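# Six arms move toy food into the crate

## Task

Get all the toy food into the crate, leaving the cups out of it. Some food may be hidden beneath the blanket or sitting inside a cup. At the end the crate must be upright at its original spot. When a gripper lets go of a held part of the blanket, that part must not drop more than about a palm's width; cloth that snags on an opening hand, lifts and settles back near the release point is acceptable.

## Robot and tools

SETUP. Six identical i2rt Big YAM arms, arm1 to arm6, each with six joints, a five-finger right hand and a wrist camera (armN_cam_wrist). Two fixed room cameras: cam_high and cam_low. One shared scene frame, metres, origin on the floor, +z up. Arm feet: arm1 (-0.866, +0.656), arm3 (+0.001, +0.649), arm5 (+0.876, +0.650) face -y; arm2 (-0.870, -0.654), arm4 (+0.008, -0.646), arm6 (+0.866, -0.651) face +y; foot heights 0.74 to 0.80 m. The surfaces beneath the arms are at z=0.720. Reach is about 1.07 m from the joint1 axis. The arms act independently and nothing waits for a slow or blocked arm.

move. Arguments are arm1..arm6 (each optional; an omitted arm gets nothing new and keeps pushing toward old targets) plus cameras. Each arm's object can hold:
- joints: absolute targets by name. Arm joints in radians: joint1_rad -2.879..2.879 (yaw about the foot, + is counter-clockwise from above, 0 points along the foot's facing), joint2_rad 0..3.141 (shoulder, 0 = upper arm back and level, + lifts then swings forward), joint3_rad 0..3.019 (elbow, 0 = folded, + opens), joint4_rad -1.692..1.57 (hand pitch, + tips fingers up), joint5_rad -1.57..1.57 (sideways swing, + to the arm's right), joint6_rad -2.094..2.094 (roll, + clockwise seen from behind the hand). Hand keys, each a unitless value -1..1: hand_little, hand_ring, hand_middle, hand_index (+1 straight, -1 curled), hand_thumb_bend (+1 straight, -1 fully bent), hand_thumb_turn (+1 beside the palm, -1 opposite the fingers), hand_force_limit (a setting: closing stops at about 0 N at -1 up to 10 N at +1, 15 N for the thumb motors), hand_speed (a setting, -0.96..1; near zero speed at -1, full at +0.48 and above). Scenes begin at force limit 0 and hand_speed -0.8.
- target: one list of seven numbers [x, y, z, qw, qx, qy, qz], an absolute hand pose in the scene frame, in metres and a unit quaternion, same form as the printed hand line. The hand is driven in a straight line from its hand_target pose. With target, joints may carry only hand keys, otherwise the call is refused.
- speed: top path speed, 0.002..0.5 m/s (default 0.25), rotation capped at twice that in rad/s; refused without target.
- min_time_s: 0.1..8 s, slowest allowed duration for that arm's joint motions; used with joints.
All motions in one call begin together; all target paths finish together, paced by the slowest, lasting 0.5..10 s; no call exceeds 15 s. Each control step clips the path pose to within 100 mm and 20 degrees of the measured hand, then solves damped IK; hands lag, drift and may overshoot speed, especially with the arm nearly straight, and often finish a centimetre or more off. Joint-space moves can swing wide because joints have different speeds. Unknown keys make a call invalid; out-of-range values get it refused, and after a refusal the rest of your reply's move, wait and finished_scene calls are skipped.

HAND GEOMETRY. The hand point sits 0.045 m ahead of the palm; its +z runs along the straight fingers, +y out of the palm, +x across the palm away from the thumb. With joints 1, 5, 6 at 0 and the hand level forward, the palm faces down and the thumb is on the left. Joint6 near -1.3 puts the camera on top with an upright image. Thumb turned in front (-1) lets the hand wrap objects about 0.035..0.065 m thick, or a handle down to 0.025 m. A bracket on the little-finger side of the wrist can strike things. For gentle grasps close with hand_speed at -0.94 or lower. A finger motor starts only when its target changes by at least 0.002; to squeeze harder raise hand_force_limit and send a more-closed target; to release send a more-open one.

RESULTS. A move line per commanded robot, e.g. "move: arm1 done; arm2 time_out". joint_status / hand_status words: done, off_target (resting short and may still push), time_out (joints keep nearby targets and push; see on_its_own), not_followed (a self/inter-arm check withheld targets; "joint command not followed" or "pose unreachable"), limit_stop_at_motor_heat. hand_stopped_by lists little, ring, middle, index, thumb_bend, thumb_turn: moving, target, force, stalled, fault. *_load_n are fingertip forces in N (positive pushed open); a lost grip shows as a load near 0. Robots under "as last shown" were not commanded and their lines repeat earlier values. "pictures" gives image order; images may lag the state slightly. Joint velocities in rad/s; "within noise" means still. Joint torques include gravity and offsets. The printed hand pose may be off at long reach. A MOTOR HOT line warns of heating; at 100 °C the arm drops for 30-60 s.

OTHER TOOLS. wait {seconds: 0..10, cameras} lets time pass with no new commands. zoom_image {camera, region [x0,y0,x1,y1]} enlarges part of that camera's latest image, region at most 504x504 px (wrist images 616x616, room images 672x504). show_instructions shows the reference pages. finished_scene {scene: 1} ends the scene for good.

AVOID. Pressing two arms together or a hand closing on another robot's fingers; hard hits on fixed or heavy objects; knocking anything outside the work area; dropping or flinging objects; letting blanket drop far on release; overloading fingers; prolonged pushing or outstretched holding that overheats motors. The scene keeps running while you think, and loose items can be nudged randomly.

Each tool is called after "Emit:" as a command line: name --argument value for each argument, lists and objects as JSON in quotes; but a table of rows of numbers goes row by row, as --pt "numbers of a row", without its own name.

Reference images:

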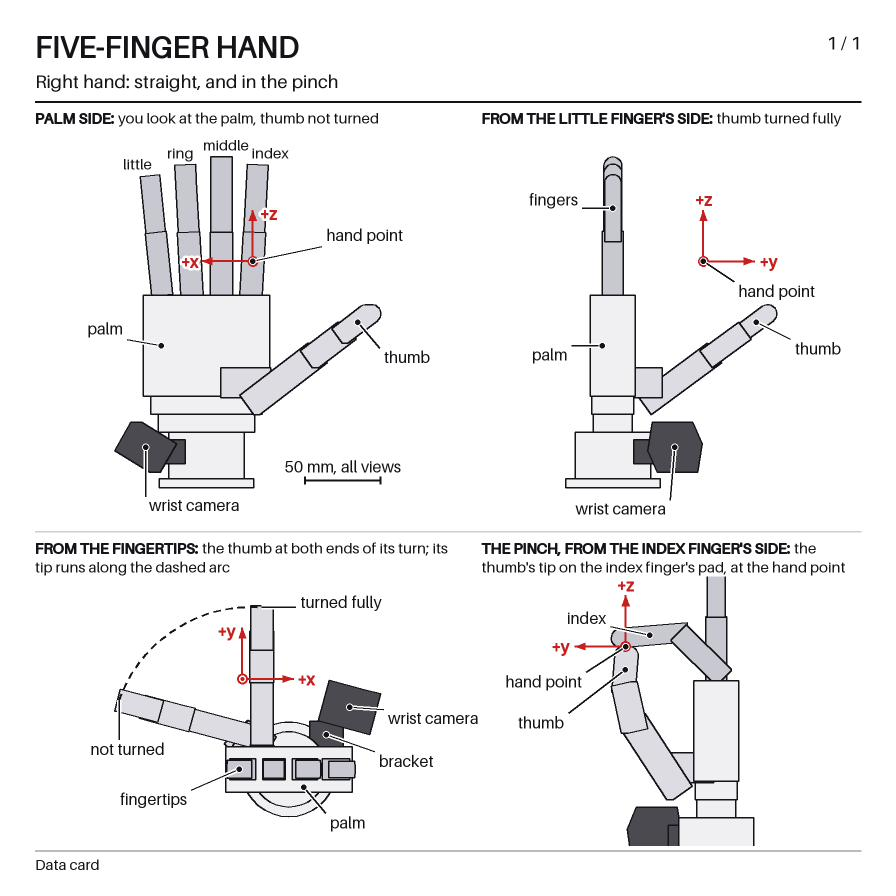

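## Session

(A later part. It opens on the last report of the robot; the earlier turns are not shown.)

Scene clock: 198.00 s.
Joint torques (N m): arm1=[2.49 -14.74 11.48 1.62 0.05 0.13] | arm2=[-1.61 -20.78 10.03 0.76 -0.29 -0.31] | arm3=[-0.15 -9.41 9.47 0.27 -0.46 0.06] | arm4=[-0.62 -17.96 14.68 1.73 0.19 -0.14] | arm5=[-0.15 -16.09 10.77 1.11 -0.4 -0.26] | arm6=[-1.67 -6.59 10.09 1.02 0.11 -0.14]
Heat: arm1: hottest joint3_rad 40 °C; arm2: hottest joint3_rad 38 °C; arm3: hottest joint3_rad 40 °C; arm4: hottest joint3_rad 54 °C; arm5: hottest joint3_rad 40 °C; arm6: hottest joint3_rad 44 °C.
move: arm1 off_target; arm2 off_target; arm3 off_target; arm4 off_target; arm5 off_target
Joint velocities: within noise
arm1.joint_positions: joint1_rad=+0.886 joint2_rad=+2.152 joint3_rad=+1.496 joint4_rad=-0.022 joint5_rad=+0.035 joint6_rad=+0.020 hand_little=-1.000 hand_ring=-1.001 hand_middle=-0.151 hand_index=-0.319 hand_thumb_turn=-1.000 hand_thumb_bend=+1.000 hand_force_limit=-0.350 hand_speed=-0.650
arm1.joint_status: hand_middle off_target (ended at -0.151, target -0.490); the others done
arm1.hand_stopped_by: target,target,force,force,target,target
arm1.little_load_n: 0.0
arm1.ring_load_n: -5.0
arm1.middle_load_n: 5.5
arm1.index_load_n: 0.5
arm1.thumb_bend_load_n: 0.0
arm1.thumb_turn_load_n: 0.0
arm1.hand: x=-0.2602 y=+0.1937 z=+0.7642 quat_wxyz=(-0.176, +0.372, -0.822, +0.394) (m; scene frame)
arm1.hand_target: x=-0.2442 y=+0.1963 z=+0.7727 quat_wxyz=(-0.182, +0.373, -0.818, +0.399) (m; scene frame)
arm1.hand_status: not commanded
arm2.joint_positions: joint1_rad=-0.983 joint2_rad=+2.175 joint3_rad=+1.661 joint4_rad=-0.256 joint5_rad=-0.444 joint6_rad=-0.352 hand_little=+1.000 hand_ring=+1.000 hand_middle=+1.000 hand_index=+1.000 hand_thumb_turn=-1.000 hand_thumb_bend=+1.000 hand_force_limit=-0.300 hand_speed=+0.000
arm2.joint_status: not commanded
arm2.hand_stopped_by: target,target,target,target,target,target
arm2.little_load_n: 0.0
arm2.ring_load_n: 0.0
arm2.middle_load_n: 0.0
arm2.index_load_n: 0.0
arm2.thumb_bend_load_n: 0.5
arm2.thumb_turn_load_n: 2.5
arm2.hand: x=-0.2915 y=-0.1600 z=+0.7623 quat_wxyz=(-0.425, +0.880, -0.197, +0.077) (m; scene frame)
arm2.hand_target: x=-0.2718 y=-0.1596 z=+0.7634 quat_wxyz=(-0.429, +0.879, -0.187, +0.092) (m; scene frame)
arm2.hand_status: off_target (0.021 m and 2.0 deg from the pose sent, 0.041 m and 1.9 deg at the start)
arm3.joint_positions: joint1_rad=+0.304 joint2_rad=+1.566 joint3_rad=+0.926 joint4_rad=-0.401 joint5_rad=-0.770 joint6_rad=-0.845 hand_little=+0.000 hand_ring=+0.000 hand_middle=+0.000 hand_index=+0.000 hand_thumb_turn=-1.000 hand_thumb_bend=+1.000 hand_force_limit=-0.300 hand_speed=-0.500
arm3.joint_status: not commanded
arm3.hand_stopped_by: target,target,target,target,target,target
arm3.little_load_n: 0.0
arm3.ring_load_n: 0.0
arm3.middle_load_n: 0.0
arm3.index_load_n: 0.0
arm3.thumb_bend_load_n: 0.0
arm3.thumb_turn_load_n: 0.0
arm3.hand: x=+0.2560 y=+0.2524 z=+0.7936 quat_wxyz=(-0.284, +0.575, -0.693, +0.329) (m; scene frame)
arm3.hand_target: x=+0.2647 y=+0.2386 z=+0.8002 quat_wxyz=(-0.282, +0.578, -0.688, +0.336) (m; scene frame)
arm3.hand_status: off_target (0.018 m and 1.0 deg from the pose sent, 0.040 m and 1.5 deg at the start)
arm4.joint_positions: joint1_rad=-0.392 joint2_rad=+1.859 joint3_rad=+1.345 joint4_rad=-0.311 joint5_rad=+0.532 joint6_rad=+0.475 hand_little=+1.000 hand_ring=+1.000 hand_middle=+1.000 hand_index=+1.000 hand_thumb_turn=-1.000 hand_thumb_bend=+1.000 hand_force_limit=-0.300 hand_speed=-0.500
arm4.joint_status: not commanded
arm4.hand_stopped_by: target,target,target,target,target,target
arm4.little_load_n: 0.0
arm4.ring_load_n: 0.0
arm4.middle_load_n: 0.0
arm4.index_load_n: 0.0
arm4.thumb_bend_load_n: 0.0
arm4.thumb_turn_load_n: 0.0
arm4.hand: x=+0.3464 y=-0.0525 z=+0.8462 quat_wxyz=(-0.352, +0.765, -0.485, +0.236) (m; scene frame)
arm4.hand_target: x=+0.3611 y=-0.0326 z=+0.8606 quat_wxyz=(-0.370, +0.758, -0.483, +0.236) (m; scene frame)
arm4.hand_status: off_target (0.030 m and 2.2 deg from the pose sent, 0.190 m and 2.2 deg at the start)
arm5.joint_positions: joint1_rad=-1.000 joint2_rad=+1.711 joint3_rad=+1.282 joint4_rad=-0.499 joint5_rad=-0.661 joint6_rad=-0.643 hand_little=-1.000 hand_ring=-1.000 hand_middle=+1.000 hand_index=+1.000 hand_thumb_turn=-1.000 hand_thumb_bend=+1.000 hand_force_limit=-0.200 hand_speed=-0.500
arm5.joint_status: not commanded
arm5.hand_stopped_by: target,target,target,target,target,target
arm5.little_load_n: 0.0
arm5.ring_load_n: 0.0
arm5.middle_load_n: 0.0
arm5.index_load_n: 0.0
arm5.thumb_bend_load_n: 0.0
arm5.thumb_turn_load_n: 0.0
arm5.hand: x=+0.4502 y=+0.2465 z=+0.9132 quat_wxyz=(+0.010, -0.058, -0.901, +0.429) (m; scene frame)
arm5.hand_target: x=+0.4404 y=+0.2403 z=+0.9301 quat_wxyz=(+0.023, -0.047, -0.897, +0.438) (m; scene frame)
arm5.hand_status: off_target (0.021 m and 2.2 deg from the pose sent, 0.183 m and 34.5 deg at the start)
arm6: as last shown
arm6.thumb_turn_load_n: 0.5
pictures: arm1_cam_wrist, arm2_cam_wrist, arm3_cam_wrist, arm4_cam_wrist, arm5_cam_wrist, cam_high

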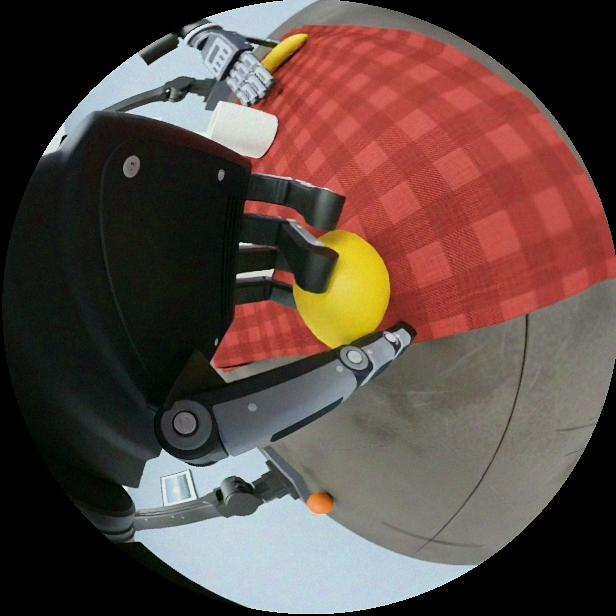

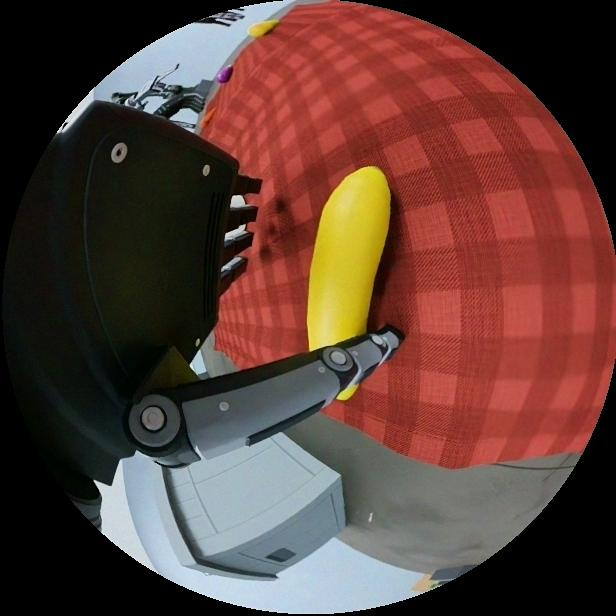

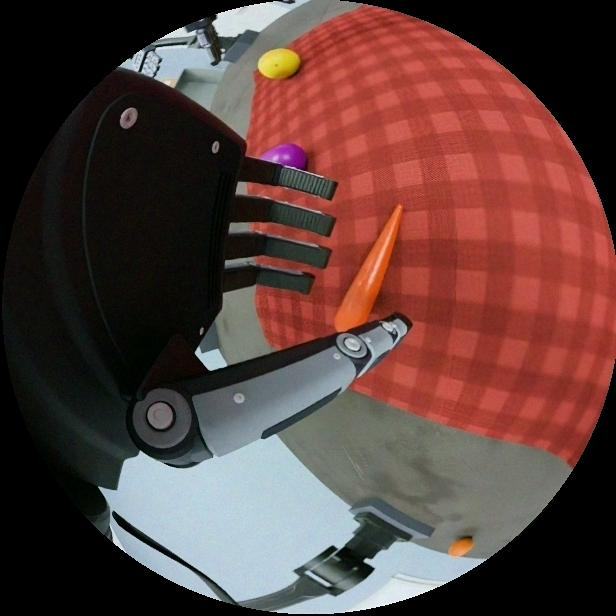

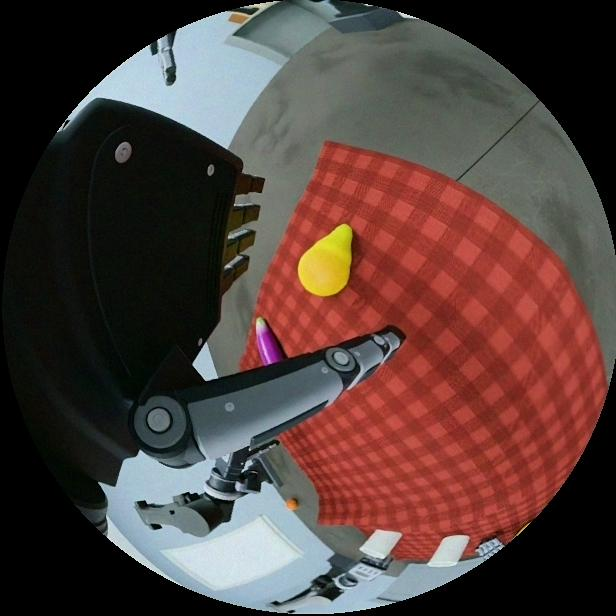

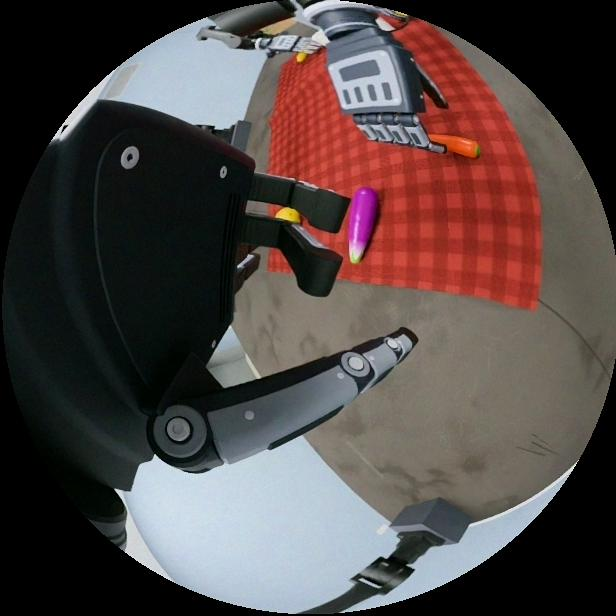

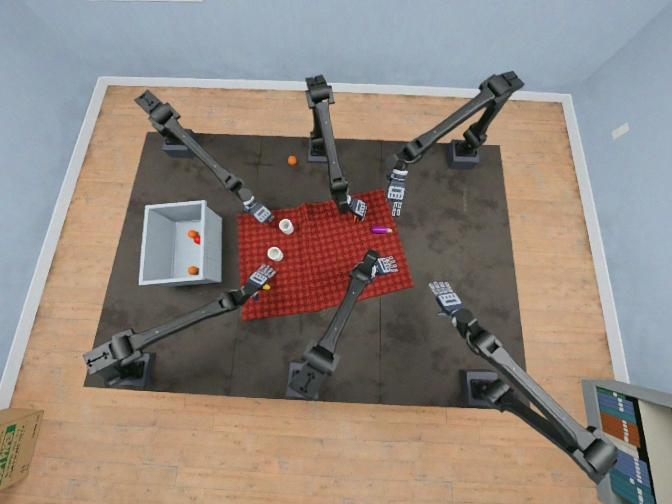

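Emit:
move --arm4 '{"target":[0.418,0.014,0.81,0.3697,-0.758,0.4829,-0.2356],"speed":0.1}' --arm1 '{"joints":{"hand_speed":-0.7,"hand_force_limit":-0.25,"hand_thumb_bend":0.6}}' --arm3 '{"target":[0.270,0.243,0.773,0.2388,-0.4895,0.7537,-0.3677],"speed":0.08}' --arm5 '{"target":[0.418,0.205,0.87,-0.0229,0.047,0.8975,-0.4378],"speed":0.1,"joints":{"hand_speed":0,"hand_little":1.0,"hand_ring":1.0}}' --arm2 '{"joints":{"hand_speed":-0.6,"hand_force_limit":-0.3,"hand_little":-0.6,"hand_ring":-0.6,"hand_middle":-0.6,"hand_index":-0.6}}' --cameras '["arm1_cam_wrist","arm2_cam_wrist","arm3_cam_wrist","arm4_cam_wrist","arm5_cam_wrist"]'

Scene clock: 202.37 s.
Joint torques (N m): arm1=[2.43 -14.74 11.47 1.63 0.05 0.13] | arm2=[-1.49 -21.95 8.49 0.83 -0.21 -0.19] | arm3=[-0.91 -11.16 5.56 1.17 -0.3 0.05] | arm4=[-0.79 -20.31 14.76 1.84 0.17 -0.14] | arm5=[0.62 -15.03 10.84 1.89 -0.19 -0.01] | arm6=[-1.79 -6.59 10.1 1.03 0.11 -0.13]
Heat: arm1: hottest joint3_rad 40 °C; arm2: hottest joint3_rad 38 °C; arm3: hottest joint3_rad 40 °C; arm4: hottest joint3_rad 55 °C; arm5: hottest joint3_rad 40 °C; arm6: hottest joint3_rad 44 °C.
move: arm1 off_target; arm2 off_target; arm3 done; arm4 off_target; arm5 off_target
Joint velocities: within noise
arm1.joint_positions: joint1_rad=+0.886 joint2_rad=+2.152 joint3_rad=+1.496 joint4_rad=-0.022 joint5_rad=+0.035 joint6_rad=+0.020 hand_little=-1.000 hand_ring=-1.001 hand_middle=-0.151 hand_index=-0.319 hand_thumb_turn=-1.000 hand_thumb_bend=+0.863 hand_force_limit=-0.250 hand_speed=-0.700
arm1.joint_status: hand_thumb_bend off_target (ended at +0.863, target +0.600); the others done
arm1.hand_stopped_by: target,target,force,force,force,target
arm1.little_load_n: 0.0
arm1.ring_load_n: -3.5
arm1.middle_load_n: 8.0
arm1.index_load_n: 3.0
arm1.thumb_bend_load_n: 5.5
arm1.thumb_turn_load_n: 2.5
arm1.hand: x=-0.2602 y=+0.1937 z=+0.7642 quat_wxyz=(-0.176, +0.372, -0.822, +0.394) (m; scene frame)
arm1.hand_target: x=-0.2442 y=+0.1963 z=+0.7727 quat_wxyz=(-0.182, +0.373, -0.818, +0.399) (m; scene frame)
arm1.hand_status: not commanded
arm2.joint_positions: joint1_rad=-0.987 joint2_rad=+2.187 joint3_rad=+1.683 joint4_rad=-0.256 joint5_rad=-0.446 joint6_rad=-0.364 hand_little=-0.600 hand_ring=-0.541 hand_middle=-0.397 hand_index=-0.506 hand_thumb_turn=-1.000 hand_thumb_bend=+1.000 hand_force_limit=-0.300 hand_speed=-0.600
arm2.joint_status: hand_ring off_target (ended at -0.541, target -0.600); hand_middle off_target (ended at -0.397, target -0.600); hand_index off_target (ended at -0.506, target -0.600); the others done
arm2.hand_stopped_by: target,force,force,force,target,target
arm2.little_load_n: 0.0
arm2.ring_load_n: 4.5
arm2.middle_load_n: 0.5
arm2.index_load_n: 4.5
arm2.thumb_bend_load_n: 2.0
arm2.thumb_turn_load_n: 3.0
arm2.hand: x=-0.2830 y=-0.1588 z=+0.7631 quat_wxyz=(-0.428, +0.880, -0.192, +0.083) (m; scene frame)
arm2.hand_target: x=-0.2717 y=-0.1598 z=+0.7633 quat_wxyz=(-0.429, +0.879, -0.187, +0.092) (m; scene frame)
arm2.hand_status: not commanded
arm3.joint_positions: joint1_rad=+0.346 joint2_rad=+1.564 joint3_rad=+0.821 joint4_rad=-0.109 joint5_rad=-0.596 joint6_rad=-0.553 hand_little=+0.000 hand_ring=+0.000 hand_middle=+0.000 hand_index=+0.000 hand_thumb_turn=-1.000 hand_thumb_bend=+1.000 hand_force_limit=-0.300 hand_speed=-0.500
arm3.joint_status: not commanded
arm3.hand_stopped_by: target,target,target,target,target,target
arm3.little_load_n: -0.5
arm3.ring_load_n: 0.0
arm3.middle_load_n: 0.0
arm3.index_load_n: 0.0
arm3.thumb_bend_load_n: 0.0
arm3.thumb_turn_load_n: 0.0
arm3.hand: x=+0.2662 y=+0.2418 z=+0.7711 quat_wxyz=(-0.239, +0.489, -0.757, +0.362) (m; scene frame)
arm3.hand_target: x=+0.2700 y=+0.2431 z=+0.7730 quat_wxyz=(-0.239, +0.490, -0.754, +0.368) (m; scene frame)
arm3.hand_status: done (0.004 m and 0.8 deg from the pose sent, 0.027 m and 13.9 deg at the start)
arm4.joint_positions: joint1_rad=-0.438 joint2_rad=+2.065 joint3_rad=+1.542 joint4_rad=-0.281 joint5_rad=+0.498 joint6_rad=+0.438 hand_little=+1.000 hand_ring=+1.000 hand_middle=+1.000 hand_index=+1.000 hand_thumb_turn=-1.000 hand_thumb_bend=+1.000 hand_force_limit=-0.300 hand_speed=-0.500
arm4.joint_status: not commanded
arm4.hand_stopped_by: target,target,target,target,target,target
arm4.little_load_n: 0.0
arm4.ring_load_n: 0.0
arm4.middle_load_n: 0.0
arm4.index_load_n: 0.0
arm4.thumb_bend_load_n: 0.0
arm4.thumb_turn_load_n: 0.0
arm4.hand: x=+0.4001 y=-0.0052 z=+0.8012 quat_wxyz=(-0.353, +0.765, -0.485, +0.235) (m; scene frame)
arm4.hand_target: x=+0.4172 y=+0.0122 z=+0.8106 quat_wxyz=(-0.370, +0.758, -0.483, +0.236) (m; scene frame)
arm4.hand_status: off_target (0.028 m and 2.1 deg from the pose sent, 0.104 m and 2.2 deg at the start)
arm5.joint_positions: joint1_rad=-0.980 joint2_rad=+1.834 joint3_rad=+1.321 joint4_rad=-0.391 joint5_rad=-0.648 joint6_rad=-0.636 hand_little=+1.000 hand_ring=+1.000 hand_middle=+1.000 hand_index=+1.000 hand_thumb_turn=-1.000 hand_thumb_bend=+1.000 hand_force_limit=-0.200 hand_speed=+0.000
arm5.joint_status: all done
arm5.hand_stopped_by: target,target,target,target,target,target
arm5.little_load_n: 0.0
arm5.ring_load_n: 0.0
arm5.middle_load_n: 0.0
arm5.index_load_n: 0.0
arm5.thumb_bend_load_n: 0.0
arm5.thumb_turn_load_n: 0.0
arm5.hand: x=+0.4282 y=+0.2200 z=+0.8679 quat_wxyz=(+0.017, -0.051, -0.900, +0.432) (m; scene frame)
arm5.hand_target: x=+0.4187 y=+0.2054 z=+0.8702 quat_wxyz=(+0.023, -0.047, -0.897, +0.438) (m; scene frame)
arm5.hand_status: off_target (0.018 m and 1.1 deg from the pose sent, 0.068 m and 2.2 deg at the start)
arm6.joint_positions: joint1_rad=+0.654 joint2_rad=+1.221 joint3_rad=+0.920 joint4_rad=-0.410 joint5_rad=+0.360 joint6_rad=+0.306 hand_little=+1.000 hand_ring=+1.000 hand_middle=+1.000 hand_index=+1.000 hand_thumb_turn=-1.000 hand_thumb_bend=+1.000 hand_force_limit=-0.200 hand_speed=-0.500
arm6.joint_status: not commanded
arm6.hand_stopped_by: target,target,target,target,target,target
arm6.little_load_n: 0.0
arm6.ring_load_n: 0.0
arm6.middle_load_n: 0.0
arm6.index_load_n: 0.0
arm6.thumb_bend_load_n: 0.0
arm6.thumb_turn_load_n: 0.5
arm6.hand: x=+0.5759 y=-0.2495 z=+0.9728 quat_wxyz=(-0.441, +0.892, +0.090, -0.051) (m; scene frame)
arm6.hand_target: x=+0.5799 y=-0.2500 z=+0.9700 quat_wxyz=(-0.436, +0.894, +0.094, -0.046) (m; scene frame)
arm6.hand_status: not commanded
pictures: arm1_cam_wrist, arm2_cam_wrist, arm3_cam_wrist, arm4_cam_wrist, arm5_cam_wrist

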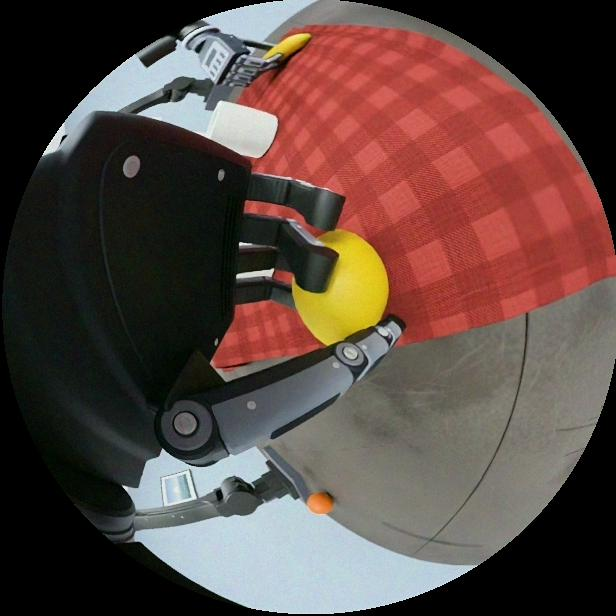

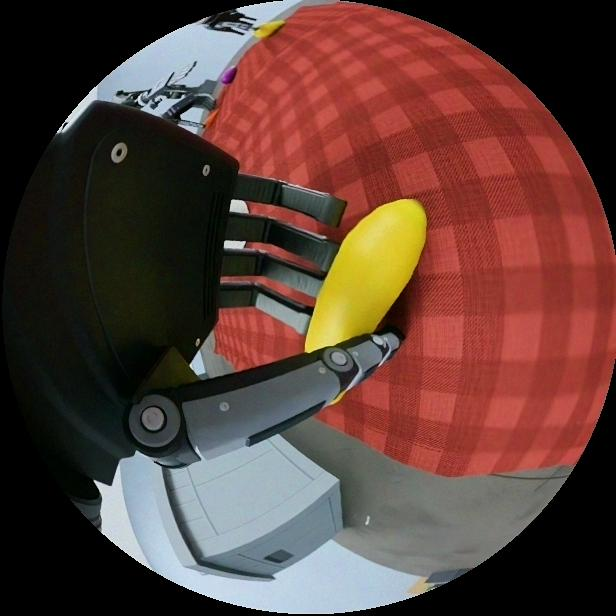

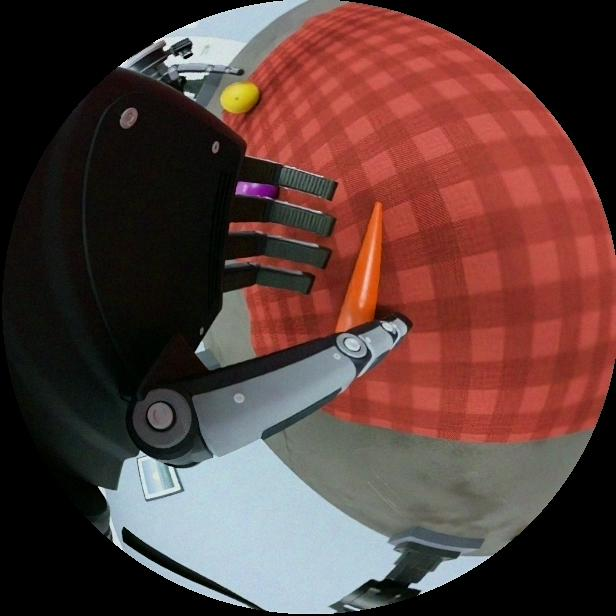

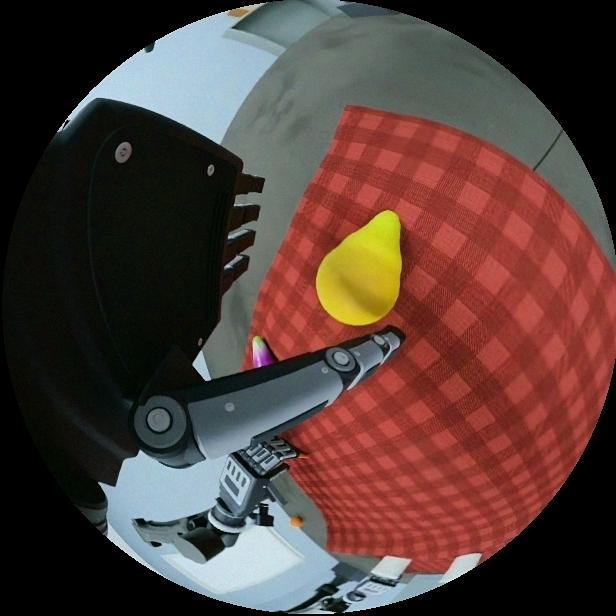

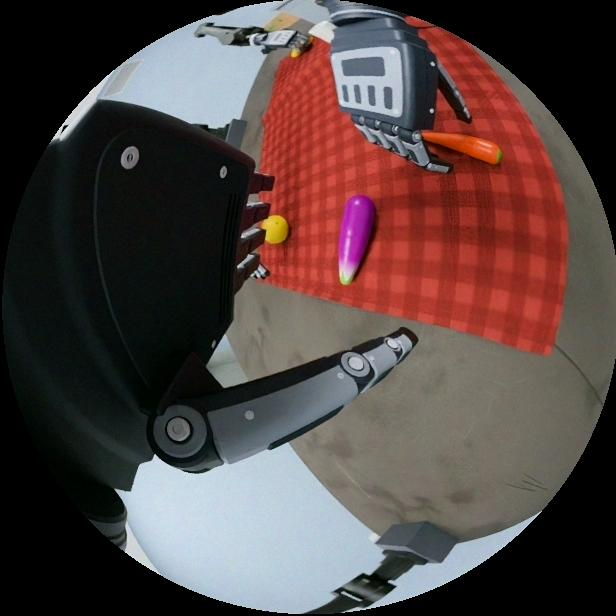

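Emit:
move --arm4 '{"target":[0.424,0.016,0.764,0.3697,-0.758,0.4829,-0.2356],"speed":0.07}' --arm1 '{"target":[-0.47,0.225,1.10,0.1318,-0.2703,0.8571,-0.4181],"speed":0.2}' --arm3 '{"target":[0.270,0.243,0.743,0.2388,-0.4895,0.7537,-0.3677],"speed":0.05}' --arm2 '{"joints":{"hand_speed":-0.7,"hand_force_limit":-0.25,"hand_thumb_bend":0.6}}' --cameras '["arm1_cam_wrist","arm2_cam_wrist","arm3_cam_wrist","arm4_cam_wrist"]'

Scene clock: 206.90 s.
Joint torques (N m): arm1=[0.32 -8.59 15.47 1.61 0.02 0.14] | arm2=[-1.55 -22.24 8.46 0.81 -0.21 -0.2] | arm3=[0.56 -8.35 5.29 1.37 -0.33 -0.01] | arm4=[-0.91 -20.6 13.79 1.95 0.15 -0.14] | arm5=[0.67 -14.97 10.84 1.89 -0.19 -0.01] | arm6=[-1.73 -6.59 10.07 1.07 0.11 -0.13]
Heat: arm1: hottest joint3_rad 41 °C; arm2: hottest joint3_rad 39 °C; arm3: hottest joint3_rad 40 °C; arm4: hottest joint3_rad 56 °C; arm5: hottest joint3_rad 40 °C; arm6: hottest joint3_rad 44 °C.
move: arm1 off_target; arm2 off_target; arm3 off_target; arm4 off_target
Joint velocities: within noise
arm1.joint_positions: joint1_rad=+0.723 joint2_rad=+1.403 joint3_rad=+1.330 joint4_rad=-0.641 joint5_rad=+0.080 joint6_rad=+0.053 hand_little=-1.000 hand_ring=-1.001 hand_middle=-0.151 hand_index=-0.319 hand_thumb_turn=-1.000 hand_thumb_bend=+0.863 hand_force_limit=-0.250 hand_speed=-0.700
arm1.joint_status: not commanded
arm1.hand_stopped_by: target,target,force,force,force,target
arm1.little_load_n: 0.0
arm1.ring_load_n: -4.0
arm1.middle_load_n: 7.5
arm1.index_load_n: 3.0
arm1.thumb_bend_load_n: 5.5
arm1.thumb_turn_load_n: 2.5
arm1.hand: x=-0.4735 y=+0.2385 z=+1.0689 quat_wxyz=(-0.124, +0.284, -0.864, +0.397) (m; scene frame)
arm1.hand_target: x=-0.4710 y=+0.2261 z=+1.1000 quat_wxyz=(-0.132, +0.270, -0.857, +0.419) (m; scene frame)
arm1.hand_status: off_target (0.034 m and 3.1 deg from the pose sent, 0.397 m and 13.6 deg at the start)
arm2.joint_positions: joint1_rad=-0.987 joint2_rad=+2.187 joint3_rad=+1.683 joint4_rad=-0.256 joint5_rad=-0.446 joint6_rad=-0.364 hand_little=-0.600 hand_ring=-0.541 hand_middle=-0.397 hand_index=-0.506 hand_thumb_turn=-1.000 hand_thumb_bend=+0.992 hand_force_limit=-0.250 hand_speed=-0.700
arm2.joint_status: hand_thumb_bend off_target (ended at +0.992, target +0.600); the others done
arm2.hand_stopped_by: target,force,force,force,force,target
arm2.little_load_n: 0.0
arm2.ring_load_n: 4.0
arm2.middle_load_n: 0.0
arm2.index_load_n: 4.5
arm2.thumb_bend_load_n: 6.5
arm2.thumb_turn_load_n: 3.0
arm2.hand: x=-0.2830 y=-0.1588 z=+0.7631 quat_wxyz=(-0.428, +0.880, -0.192, +0.083) (m; scene frame)
arm2.hand_target: x=-0.2717 y=-0.1598 z=+0.7633 quat_wxyz=(-0.429, +0.879, -0.187, +0.092) (m; scene frame)
arm2.hand_status: not commanded
arm3.joint_positions: joint1_rad=+0.346 joint2_rad=+1.591 joint3_rad=+0.796 joint4_rad=-0.019 joint5_rad=-0.597 joint6_rad=-0.547 hand_little=+0.000 hand_ring=+0.000 hand_middle=+0.000 hand_index=+0.000 hand_thumb_turn=-1.000 hand_thumb_bend=+1.000 hand_force_limit=-0.300 hand_speed=-0.500
arm3.joint_status: not commanded
arm3.hand_stopped_by: target,target,target,target,target,target
arm3.little_load_n: 0.0
arm3.ring_load_n: 0.0
arm3.middle_load_n: -3.5
arm3.index_load_n: 0.0
arm3.thumb_bend_load_n: 0.0
arm3.thumb_turn_load_n: 0.0
arm3.hand: x=+0.2682 y=+0.2377 z=+0.7590 quat_wxyz=(-0.237, +0.488, -0.750, +0.377) (m; scene frame)
arm3.hand_target: x=+0.2697 y=+0.2435 z=+0.7436 quat_wxyz=(-0.239, +0.490, -0.754, +0.368) (m; scene frame)
arm3.hand_status: off_target (0.017 m and 1.2 deg from the pose sent, 0.028 m and 0.8 deg at the start)
arm4.joint_positions: joint1_rad=-0.443 joint2_rad=+2.136 joint3_rad=+1.542 joint4_rad=-0.199 joint5_rad=+0.492 joint6_rad=+0.432 hand_little=+1.000 hand_ring=+1.000 hand_middle=+1.000 hand_index=+1.000 hand_thumb_turn=-1.000 hand_thumb_bend=+1.000 hand_force_limit=-0.300 hand_speed=-0.500
arm4.joint_status: not commanded
arm4.hand_stopped_by: target,target,target,target,target,target
arm4.little_load_n: 0.0
arm4.ring_load_n: 0.0
arm4.middle_load_n: 0.0
arm4.index_load_n: 0.0
arm4.thumb_bend_load_n: 0.0
arm4.thumb_turn_load_n: 0.0
arm4.hand: x=+0.4065 y=+0.0005 z=+0.7618 quat_wxyz=(-0.357, +0.764, -0.484, +0.234) (m; scene frame)
arm4.hand_target: x=+0.4234 y=+0.0145 z=+0.7646 quat_wxyz=(-0.370, +0.758, -0.483, +0.236) (m; scene frame)
arm4.hand_status: off_target (0.023 m and 1.6 deg from the pose sent, 0.049 m and 2.1 deg at the start)
arm5, arm6: as last shown
arm5.ring_load_n: -0.5
arm6.thumb_turn_load_n: 0.0
pictures: arm1_cam_wrist, arm2_cam_wrist, arm3_cam_wrist, arm4_cam_wrist

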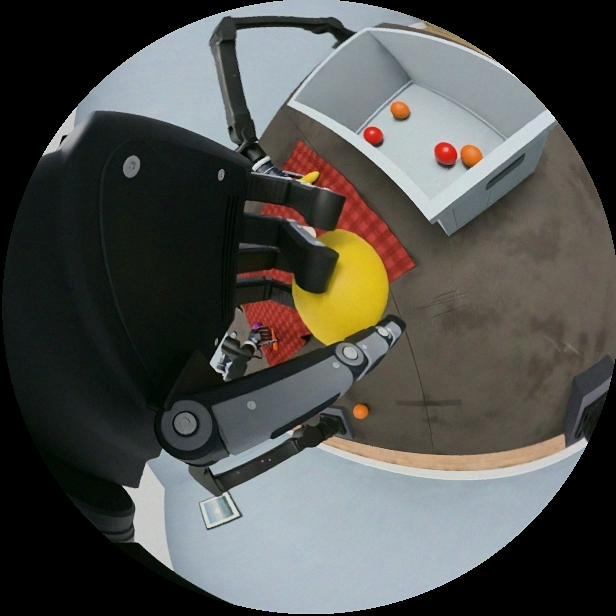

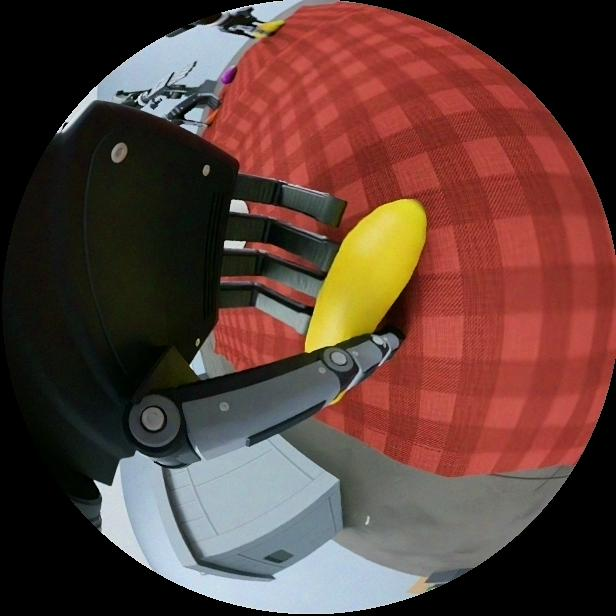

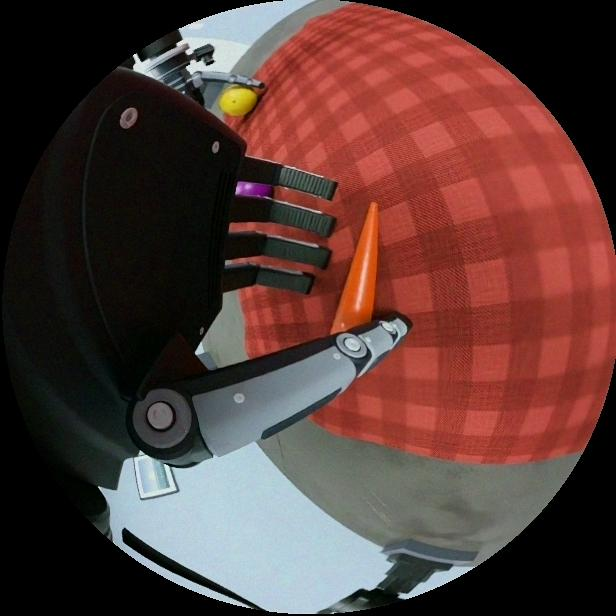

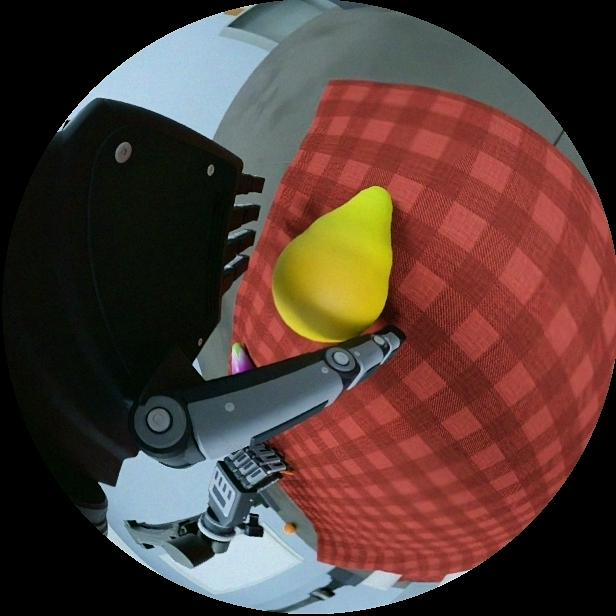

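Emit:
move --arm4 '{"joints":{"hand_speed":-0.65,"hand_force_limit":-0.35,"hand_middle":-0.5,"hand_index":-0.5,"hand_ring":-0.5,"hand_little":-0.5}}' --arm1 '{"target":[-0.65,0.06,1.13,0.01635,-0.15556,0.98228,-0.10322],"speed":0.2}' --arm3 '{"target":[0.255,0.244,0.80,0.3427,-0.4232,0.6517,-0.5278],"speed":0.15,"joints":{"hand_speed":-0.2,"hand_little":1.0,"hand_ring":1.0,"hand_middle":1.0,"hand_index":1.0,"hand_thumb_bend":0.0}}' --arm2 '{"target":[-0.29,-0.19,0.88,0.4288,-0.8791,0.1869,-0.0912],"speed":0.1}' --cameras '["arm1_cam_wrist","arm2_cam_wrist","arm3_cam_wrist","arm4_cam_wrist"]'

Scene clock: 211.70 s.
Joint torques (N m): arm1=[0.91 -14.86 13.76 0.66 -0.01 -0.03] | arm2=[-1.38 -23.18 8.03 0.55 -0.5 -0.2] | arm3=[-1.9 -7.77 4.25 1.63 -0.4 0.12] | arm4=[-0.79 -20.48 13.76 1.72 0.16 -0.13] | arm5=[0.62 -15.03 10.84 1.89 -0.19 -0.01] | arm6=[-1.79 -6.48 10.1 1.06 0.12 -0.14]
Heat: arm1: hottest joint3_rad 41 °C; arm2: hottest joint3_rad 39 °C; arm3: hottest joint3_rad 40 °C; arm4: hottest joint3_rad 58 °C; arm5: hottest joint3_rad 40 °C; arm6: hottest joint3_rad 44 °C.
move: arm1 off_target; arm2 off_target; arm3 done; arm4 done
Joint velocities: within noise
arm1.joint_positions: joint1_rad=+0.302 joint2_rad=+2.059 joint3_rad=+2.459 joint4_rad=-1.689 joint5_rad=-0.011 joint6_rad=+0.005 hand_little=-1.000 hand_ring=-1.001 hand_middle=-0.151 hand_index=-0.319 hand_thumb_turn=-1.000 hand_thumb_bend=+0.863 hand_force_limit=-0.250 hand_speed=-0.700
arm1.joint_status: not commanded
arm1.hand_stopped_by: target,target,force,force,force,target
arm1.little_load_n: 0.0
arm1.ring_load_n: -4.0
arm1.middle_load_n: 8.0
arm1.index_load_n: 2.5
arm1.thumb_bend_load_n: 5.5
arm1.thumb_turn_load_n: 2.5
arm1.hand: x=-0.6478 y=+0.0654 z=+1.1103 quat_wxyz=(-0.028, +0.148, -0.979, +0.138) (m; scene frame)
arm1.hand_target: x=-0.6504 y=+0.0612 z=+1.1291 quat_wxyz=(-0.028, +0.150, -0.975, +0.159) (m; scene frame)
arm1.hand_status: off_target (0.021 m and 4.3 deg from the pose sent, 0.258 m and 41.3 deg at the start; a joint's target at an end of its range on 27 of 80 steps)
arm2.joint_positions: joint1_rad=-1.011 joint2_rad=+2.015 joint3_rad=+1.683 joint4_rad=-0.448 joint5_rad=-0.456 joint6_rad=-0.382 hand_little=-0.600 hand_ring=-0.541 hand_middle=-0.397 hand_index=-0.505 hand_thumb_turn=-1.000 hand_thumb_bend=+0.992 hand_force_limit=-0.250 hand_speed=-0.700
arm2.joint_status: not commanded
arm2.hand_stopped_by: target,force,force,force,force,target
arm2.little_load_n: 0.0
arm2.ring_load_n: 4.5
arm2.middle_load_n: 0.5
arm2.index_load_n: 4.5
arm2.thumb_bend_load_n: 6.5
arm2.thumb_turn_load_n: 3.0
arm2.hand: x=-0.2961 y=-0.1874 z=+0.8636 quat_wxyz=(-0.422, +0.882, -0.195, +0.081) (m; scene frame)
arm2.hand_target: x=-0.2901 y=-0.1900 z=+0.8800 quat_wxyz=(-0.429, +0.879, -0.187, +0.091) (m; scene frame)
arm2.hand_status: off_target (0.018 m and 1.7 deg from the pose sent, 0.121 m and 1.1 deg at the start)
arm3.joint_positions: joint1_rad=+0.208 joint2_rad=+1.584 joint3_rad=+0.586 joint4_rad=+0.660 joint5_rad=-0.908 joint6_rad=-0.276 hand_little=+1.000 hand_ring=+1.000 hand_middle=+1.000 hand_index=+1.000 hand_thumb_turn=-1.000 hand_thumb_bend=+0.000 hand_force_limit=-0.300 hand_speed=-0.200
arm3.joint_status: all done
arm3.hand_stopped_by: target,target,target,target,target,target
arm3.little_load_n: 0.0
arm3.ring_load_n: 0.0
arm3.middle_load_n: 0.0
arm3.index_load_n: 0.0
arm3.thumb_bend_load_n: 0.0
arm3.thumb_turn_load_n: 0.0
arm3.hand: x=+0.2582 y=+0.2432 z=+0.8070 quat_wxyz=(-0.341, +0.429, -0.648, +0.530) (m; scene frame)
arm3.hand_target: x=+0.2550 y=+0.2441 z=+0.8002 quat_wxyz=(-0.343, +0.423, -0.652, +0.528) (m; scene frame)
arm3.hand_status: done (0.008 m and 0.8 deg from the pose sent, 0.044 m and 25.1 deg at the start)
arm4.joint_positions: joint1_rad=-0.445 joint2_rad=+2.136 joint3_rad=+1.542 joint4_rad=-0.194 joint5_rad=+0.492 joint6_rad=+0.431 hand_little=-0.500 hand_ring=-0.500 hand_middle=-0.500 hand_index=-0.500 hand_thumb_turn=-1.000 hand_thumb_bend=+1.000 hand_force_limit=-0.350 hand_speed=-0.650
arm4.joint_status: all done
arm4.hand_stopped_by: target,target,target,target,target,target
arm4.little_load_n: 0.0
arm4.ring_load_n: 0.0
arm4.middle_load_n: 0.0
arm4.index_load_n: 0.0
arm4.thumb_bend_load_n: 0.0
arm4.thumb_turn_load_n: 0.0
arm4.hand: x=+0.4083 y=+0.0008 z=+0.7626 quat_wxyz=(-0.359, +0.763, -0.485, +0.234) (m; scene frame)
arm4.hand_target: x=+0.4234 y=+0.0145 z=+0.7646 quat_wxyz=(-0.370, +0.758, -0.483, +0.236) (m; scene frame)
arm4.hand_status: not commanded
arm5, arm6: as last shown
arm5.ring_load_n: 0.0
arm5.middle_load_n: -0.5
pictures: arm1_cam_wrist, arm2_cam_wrist, arm3_cam_wrist, arm4_cam_wrist

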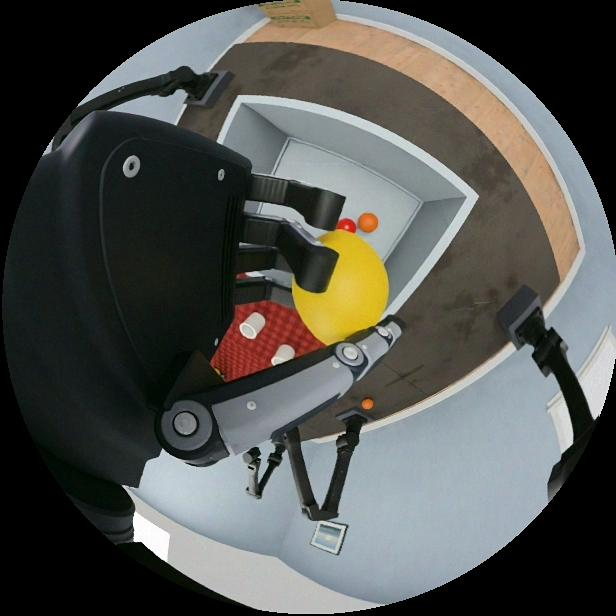

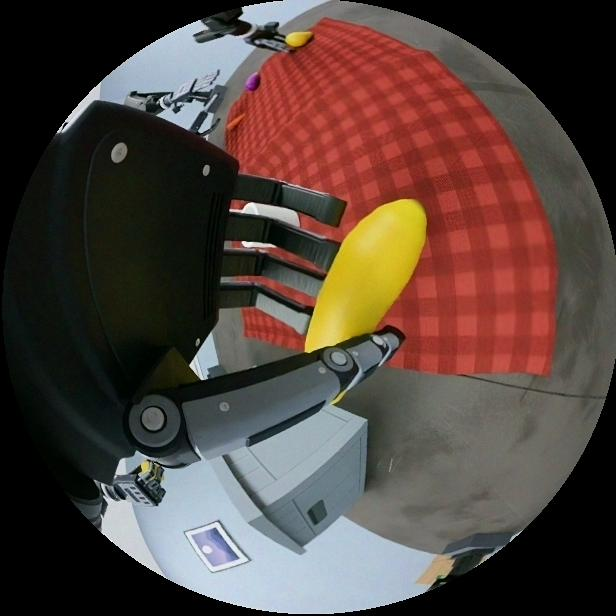

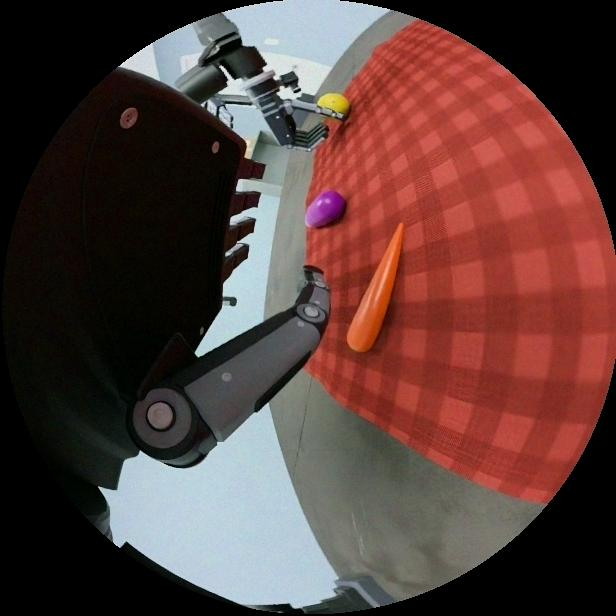

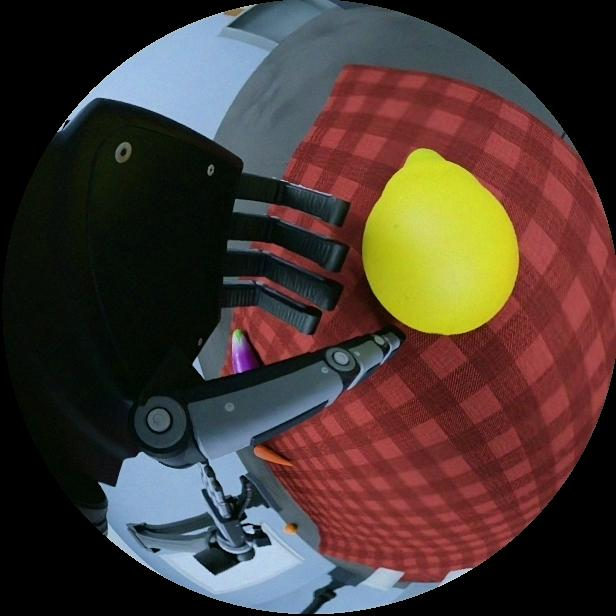

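Emit:
move --arm4 '{"target":[0.40,-0.045,0.87,0.3697,-0.758,0.4829,-0.2356],"speed":0.12,"joints":{"hand_speed":-0.2,"hand_middle":1.0,"hand_index":1.0,"hand_ring":-1.0,"hand_little":-1.0}}' --arm1 '{"target":[-0.65,0.02,0.89,0.0405,-0.1511,0.9540,-0.2556],"speed":0.2}' --arm3 '{"target":[0.282,0.262,0.778,0.3427,-0.4232,0.6517,-0.5278],"speed":0.1}' --arm2 '{"target":[-0.50,-0.26,1.08,0.4235,-0.8681,0.2326,-0.1135],"speed":0.2}' --cameras '["arm1_cam_wrist","arm2_cam_wrist","arm3_cam_wrist","arm4_cam_wrist","cam_high"]'

Scene clock: 215.27 s.
Joint torques (N m): arm1=[0.03 -14.1 9.68 2.25 -0.23 -0.03] | arm2=[-0.91 -10.87 7.75 0.7 -0.07 0.17] | arm3=[-0.62 -8.12 3.7 1.57 -0.26 0.1] | arm4=[-0.85 -21.36 8.5 1.07 0.13 -0.14] | arm5=[0.62 -15.03 10.82 1.91 -0.19 -0.02] | arm6=[-1.73 -6.59 10.11 1.03 0.11 -0.13]
Heat: arm1: hottest joint3_rad 41 °C; arm2: hottest joint3_rad 39 °C; arm3: hottest joint3_rad 40 °C; arm4: hottest joint3_rad 58 °C; arm5: hottest joint3_rad 40 °C; arm6: hottest joint3_rad 44 °C.
move: arm1 off_target; arm2 done; arm3 done; arm4 off_target
Joint velocities: within noise
arm1.joint_positions: joint1_rad=+0.295 joint2_rad=+1.943 joint3_rad=+1.654 joint4_rad=-0.776 joint5_rad=-0.011 joint6_rad=-0.020 hand_little=-1.000 hand_ring=-1.001 hand_middle=-0.151 hand_index=-0.319 hand_thumb_turn=-1.000 hand_thumb_bend=+0.863 hand_force_limit=-0.250 hand_speed=-0.700
arm1.joint_status: not commanded
arm1.hand_stopped_by: target,target,force,force,force,target
arm1.little_load_n: 0.0
arm1.ring_load_n: -4.0
arm1.middle_load_n: 7.5
arm1.index_load_n: 3.0
arm1.thumb_bend_load_n: 5.5
arm1.thumb_turn_load_n: 2.5
arm1.hand: x=-0.6420 y=+0.0280 z=+0.8883 quat_wxyz=(-0.041, +0.153, -0.956, +0.247) (m; scene frame)
arm1.hand_target: x=-0.6501 y=+0.0202 z=+0.8900 quat_wxyz=(-0.040, +0.151, -0.954, +0.255) (m; scene frame)
arm1.hand_status: off_target (0.011 m and 1.1 deg from the pose sent, 0.225 m and 13.9 deg at the start)
arm2.joint_positions: joint1_rad=-0.885 joint2_rad=+1.332 joint3_rad=+1.376 joint4_rad=-0.729 joint5_rad=-0.285 joint6_rad=-0.243 hand_little=-0.600 hand_ring=-0.541 hand_middle=-0.397 hand_index=-0.505 hand_thumb_turn=-1.000 hand_thumb_bend=+0.992 hand_force_limit=-0.250 hand_speed=-0.700
arm2.joint_status: not commanded
arm2.hand_stopped_by: target,force,force,force,force,target
arm2.little_load_n: 0.0
arm2.ring_load_n: 4.5
arm2.middle_load_n: 0.5
arm2.index_load_n: 4.5
arm2.thumb_bend_load_n: 6.5
arm2.thumb_turn_load_n: 3.0
arm2.hand: x=-0.4990 y=-0.2612 z=+1.0838 quat_wxyz=(-0.428, +0.867, -0.224, +0.119) (m; scene frame)
arm2.hand_target: x=-0.5001 y=-0.2600 z=+1.0800 quat_wxyz=(-0.423, +0.868, -0.233, +0.113) (m; scene frame)
arm2.hand_status: done (0.004 m and 1.3 deg from the pose sent, 0.306 m and 5.9 deg at the start)
arm3.joint_positions: joint1_rad=+0.277 joint2_rad=+1.645 joint3_rad=+0.544 joint4_rad=+0.794 joint5_rad=-0.832 joint6_rad=-0.234 hand_little=+1.000 hand_ring=+1.000 hand_middle=+1.000 hand_index=+1.000 hand_thumb_turn=-1.000 hand_thumb_bend=+0.000 hand_force_limit=-0.300 hand_speed=-0.200
arm3.joint_status: not commanded
arm3.hand_stopped_by: target,target,target,target,target,target
arm3.little_load_n: 0.0
arm3.ring_load_n: 0.0
arm3.middle_load_n: 0.0
arm3.index_load_n: 0.0
arm3.thumb_bend_load_n: 0.0
arm3.thumb_turn_load_n: 0.0
arm3.hand: x=+0.2796 y=+0.2577 z=+0.7841 quat_wxyz=(-0.339, +0.424, -0.650, +0.531) (m; scene frame)
arm3.hand_target: x=+0.2819 y=+0.2620 z=+0.7782 quat_wxyz=(-0.343, +0.423, -0.652, +0.528) (m; scene frame)
arm3.hand_status: done (0.008 m and 0.6 deg from the pose sent, 0.042 m and 0.8 deg at the start)
arm4.joint_positions: joint1_rad=-0.456 joint2_rad=+1.895 joint3_rad=+1.455 joint4_rad=-0.294 joint5_rad=+0.483 joint6_rad=+0.423 hand_little=-1.000 hand_ring=-1.000 hand_middle=+1.000 hand_index=+1.000 hand_thumb_turn=-1.000 hand_thumb_bend=+1.000 hand_force_limit=-0.350 hand_speed=-0.200
arm4.joint_status: all done
arm4.hand_stopped_by: target,target,target,target,target,target
arm4.little_load_n: 0.5
arm4.ring_load_n: 0.0
arm4.middle_load_n: 0.0
arm4.index_load_n: 0.0
arm4.thumb_bend_load_n: 0.0
arm4.thumb_turn_load_n: 0.0
arm4.hand: x=+0.3985 y=-0.0327 z=+0.8769 quat_wxyz=(-0.382, +0.752, -0.485, +0.232) (m; scene frame)
arm4.hand_target: x=+0.4000 y=-0.0448 z=+0.8701 quat_wxyz=(-0.370, +0.758, -0.483, +0.236) (m; scene frame)
arm4.hand_status: off_target (0.014 m and 1.6 deg from the pose sent, 0.117 m and 1.4 deg at the start)
arm5, arm6: as last shown
arm5.middle_load_n: 0.0
pictures: arm1_cam_wrist, arm2_cam_wrist, arm3_cam_wrist, arm4_cam_wrist, cam_high

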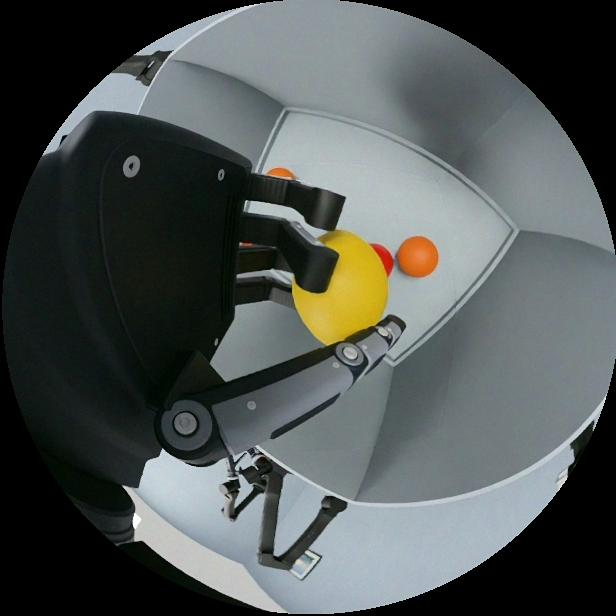

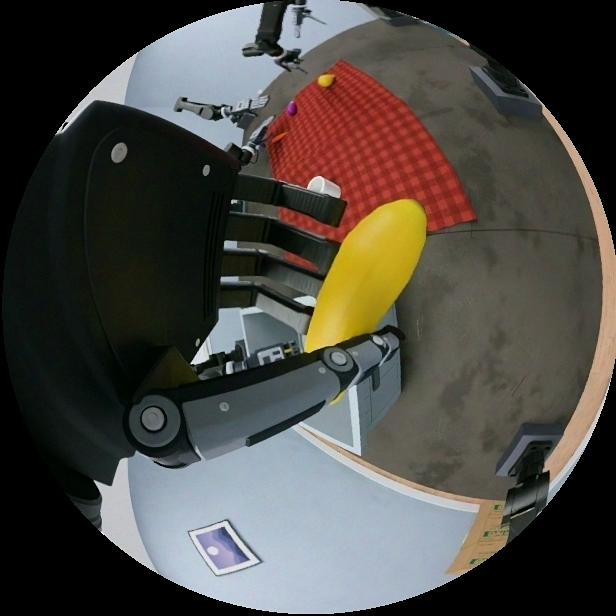

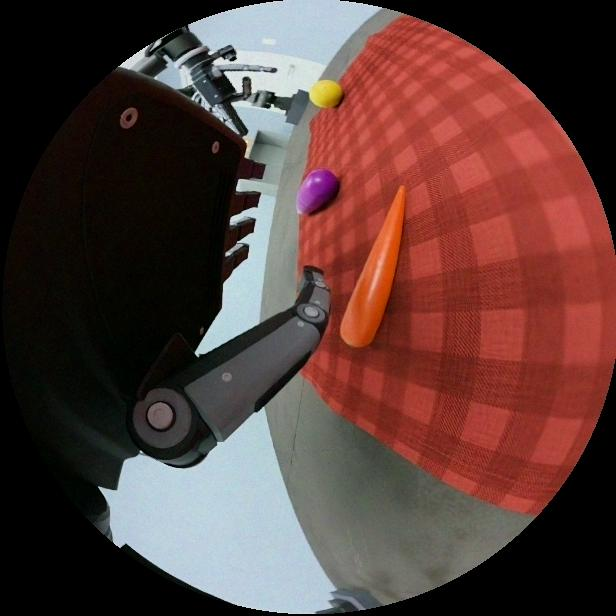

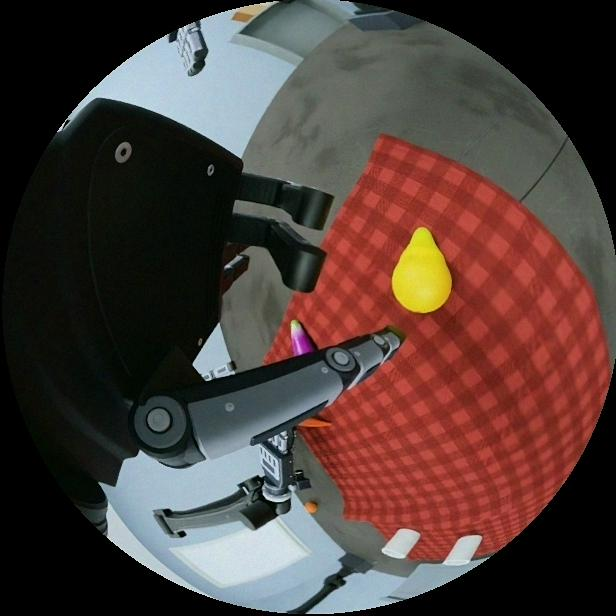

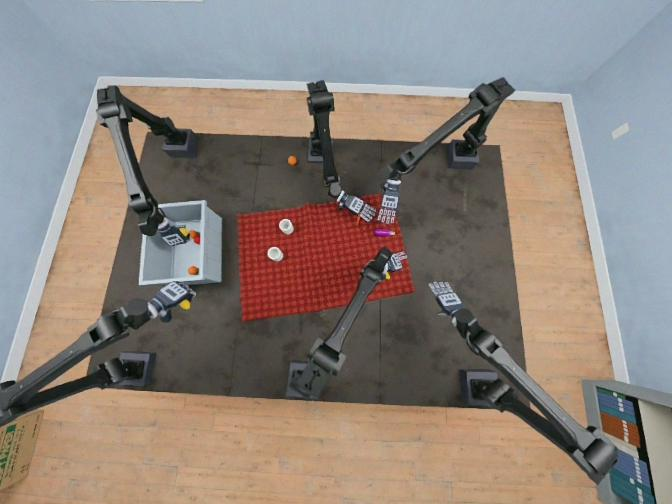

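Emit:
zoom_image --camera "cam_high" --region '[300, 170, 440, 310]'

Scaled by 3.600 from the camera's 672x504 image, which has a finer 960x720 frame.

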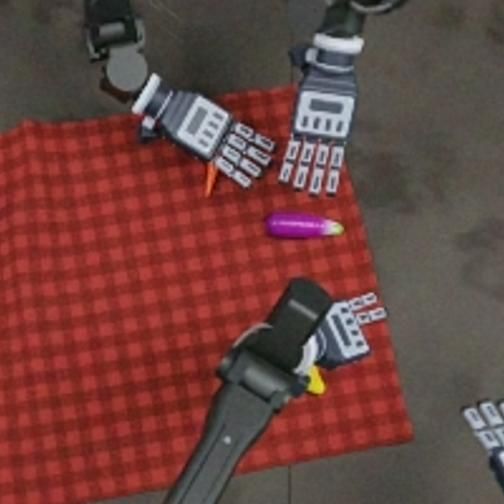

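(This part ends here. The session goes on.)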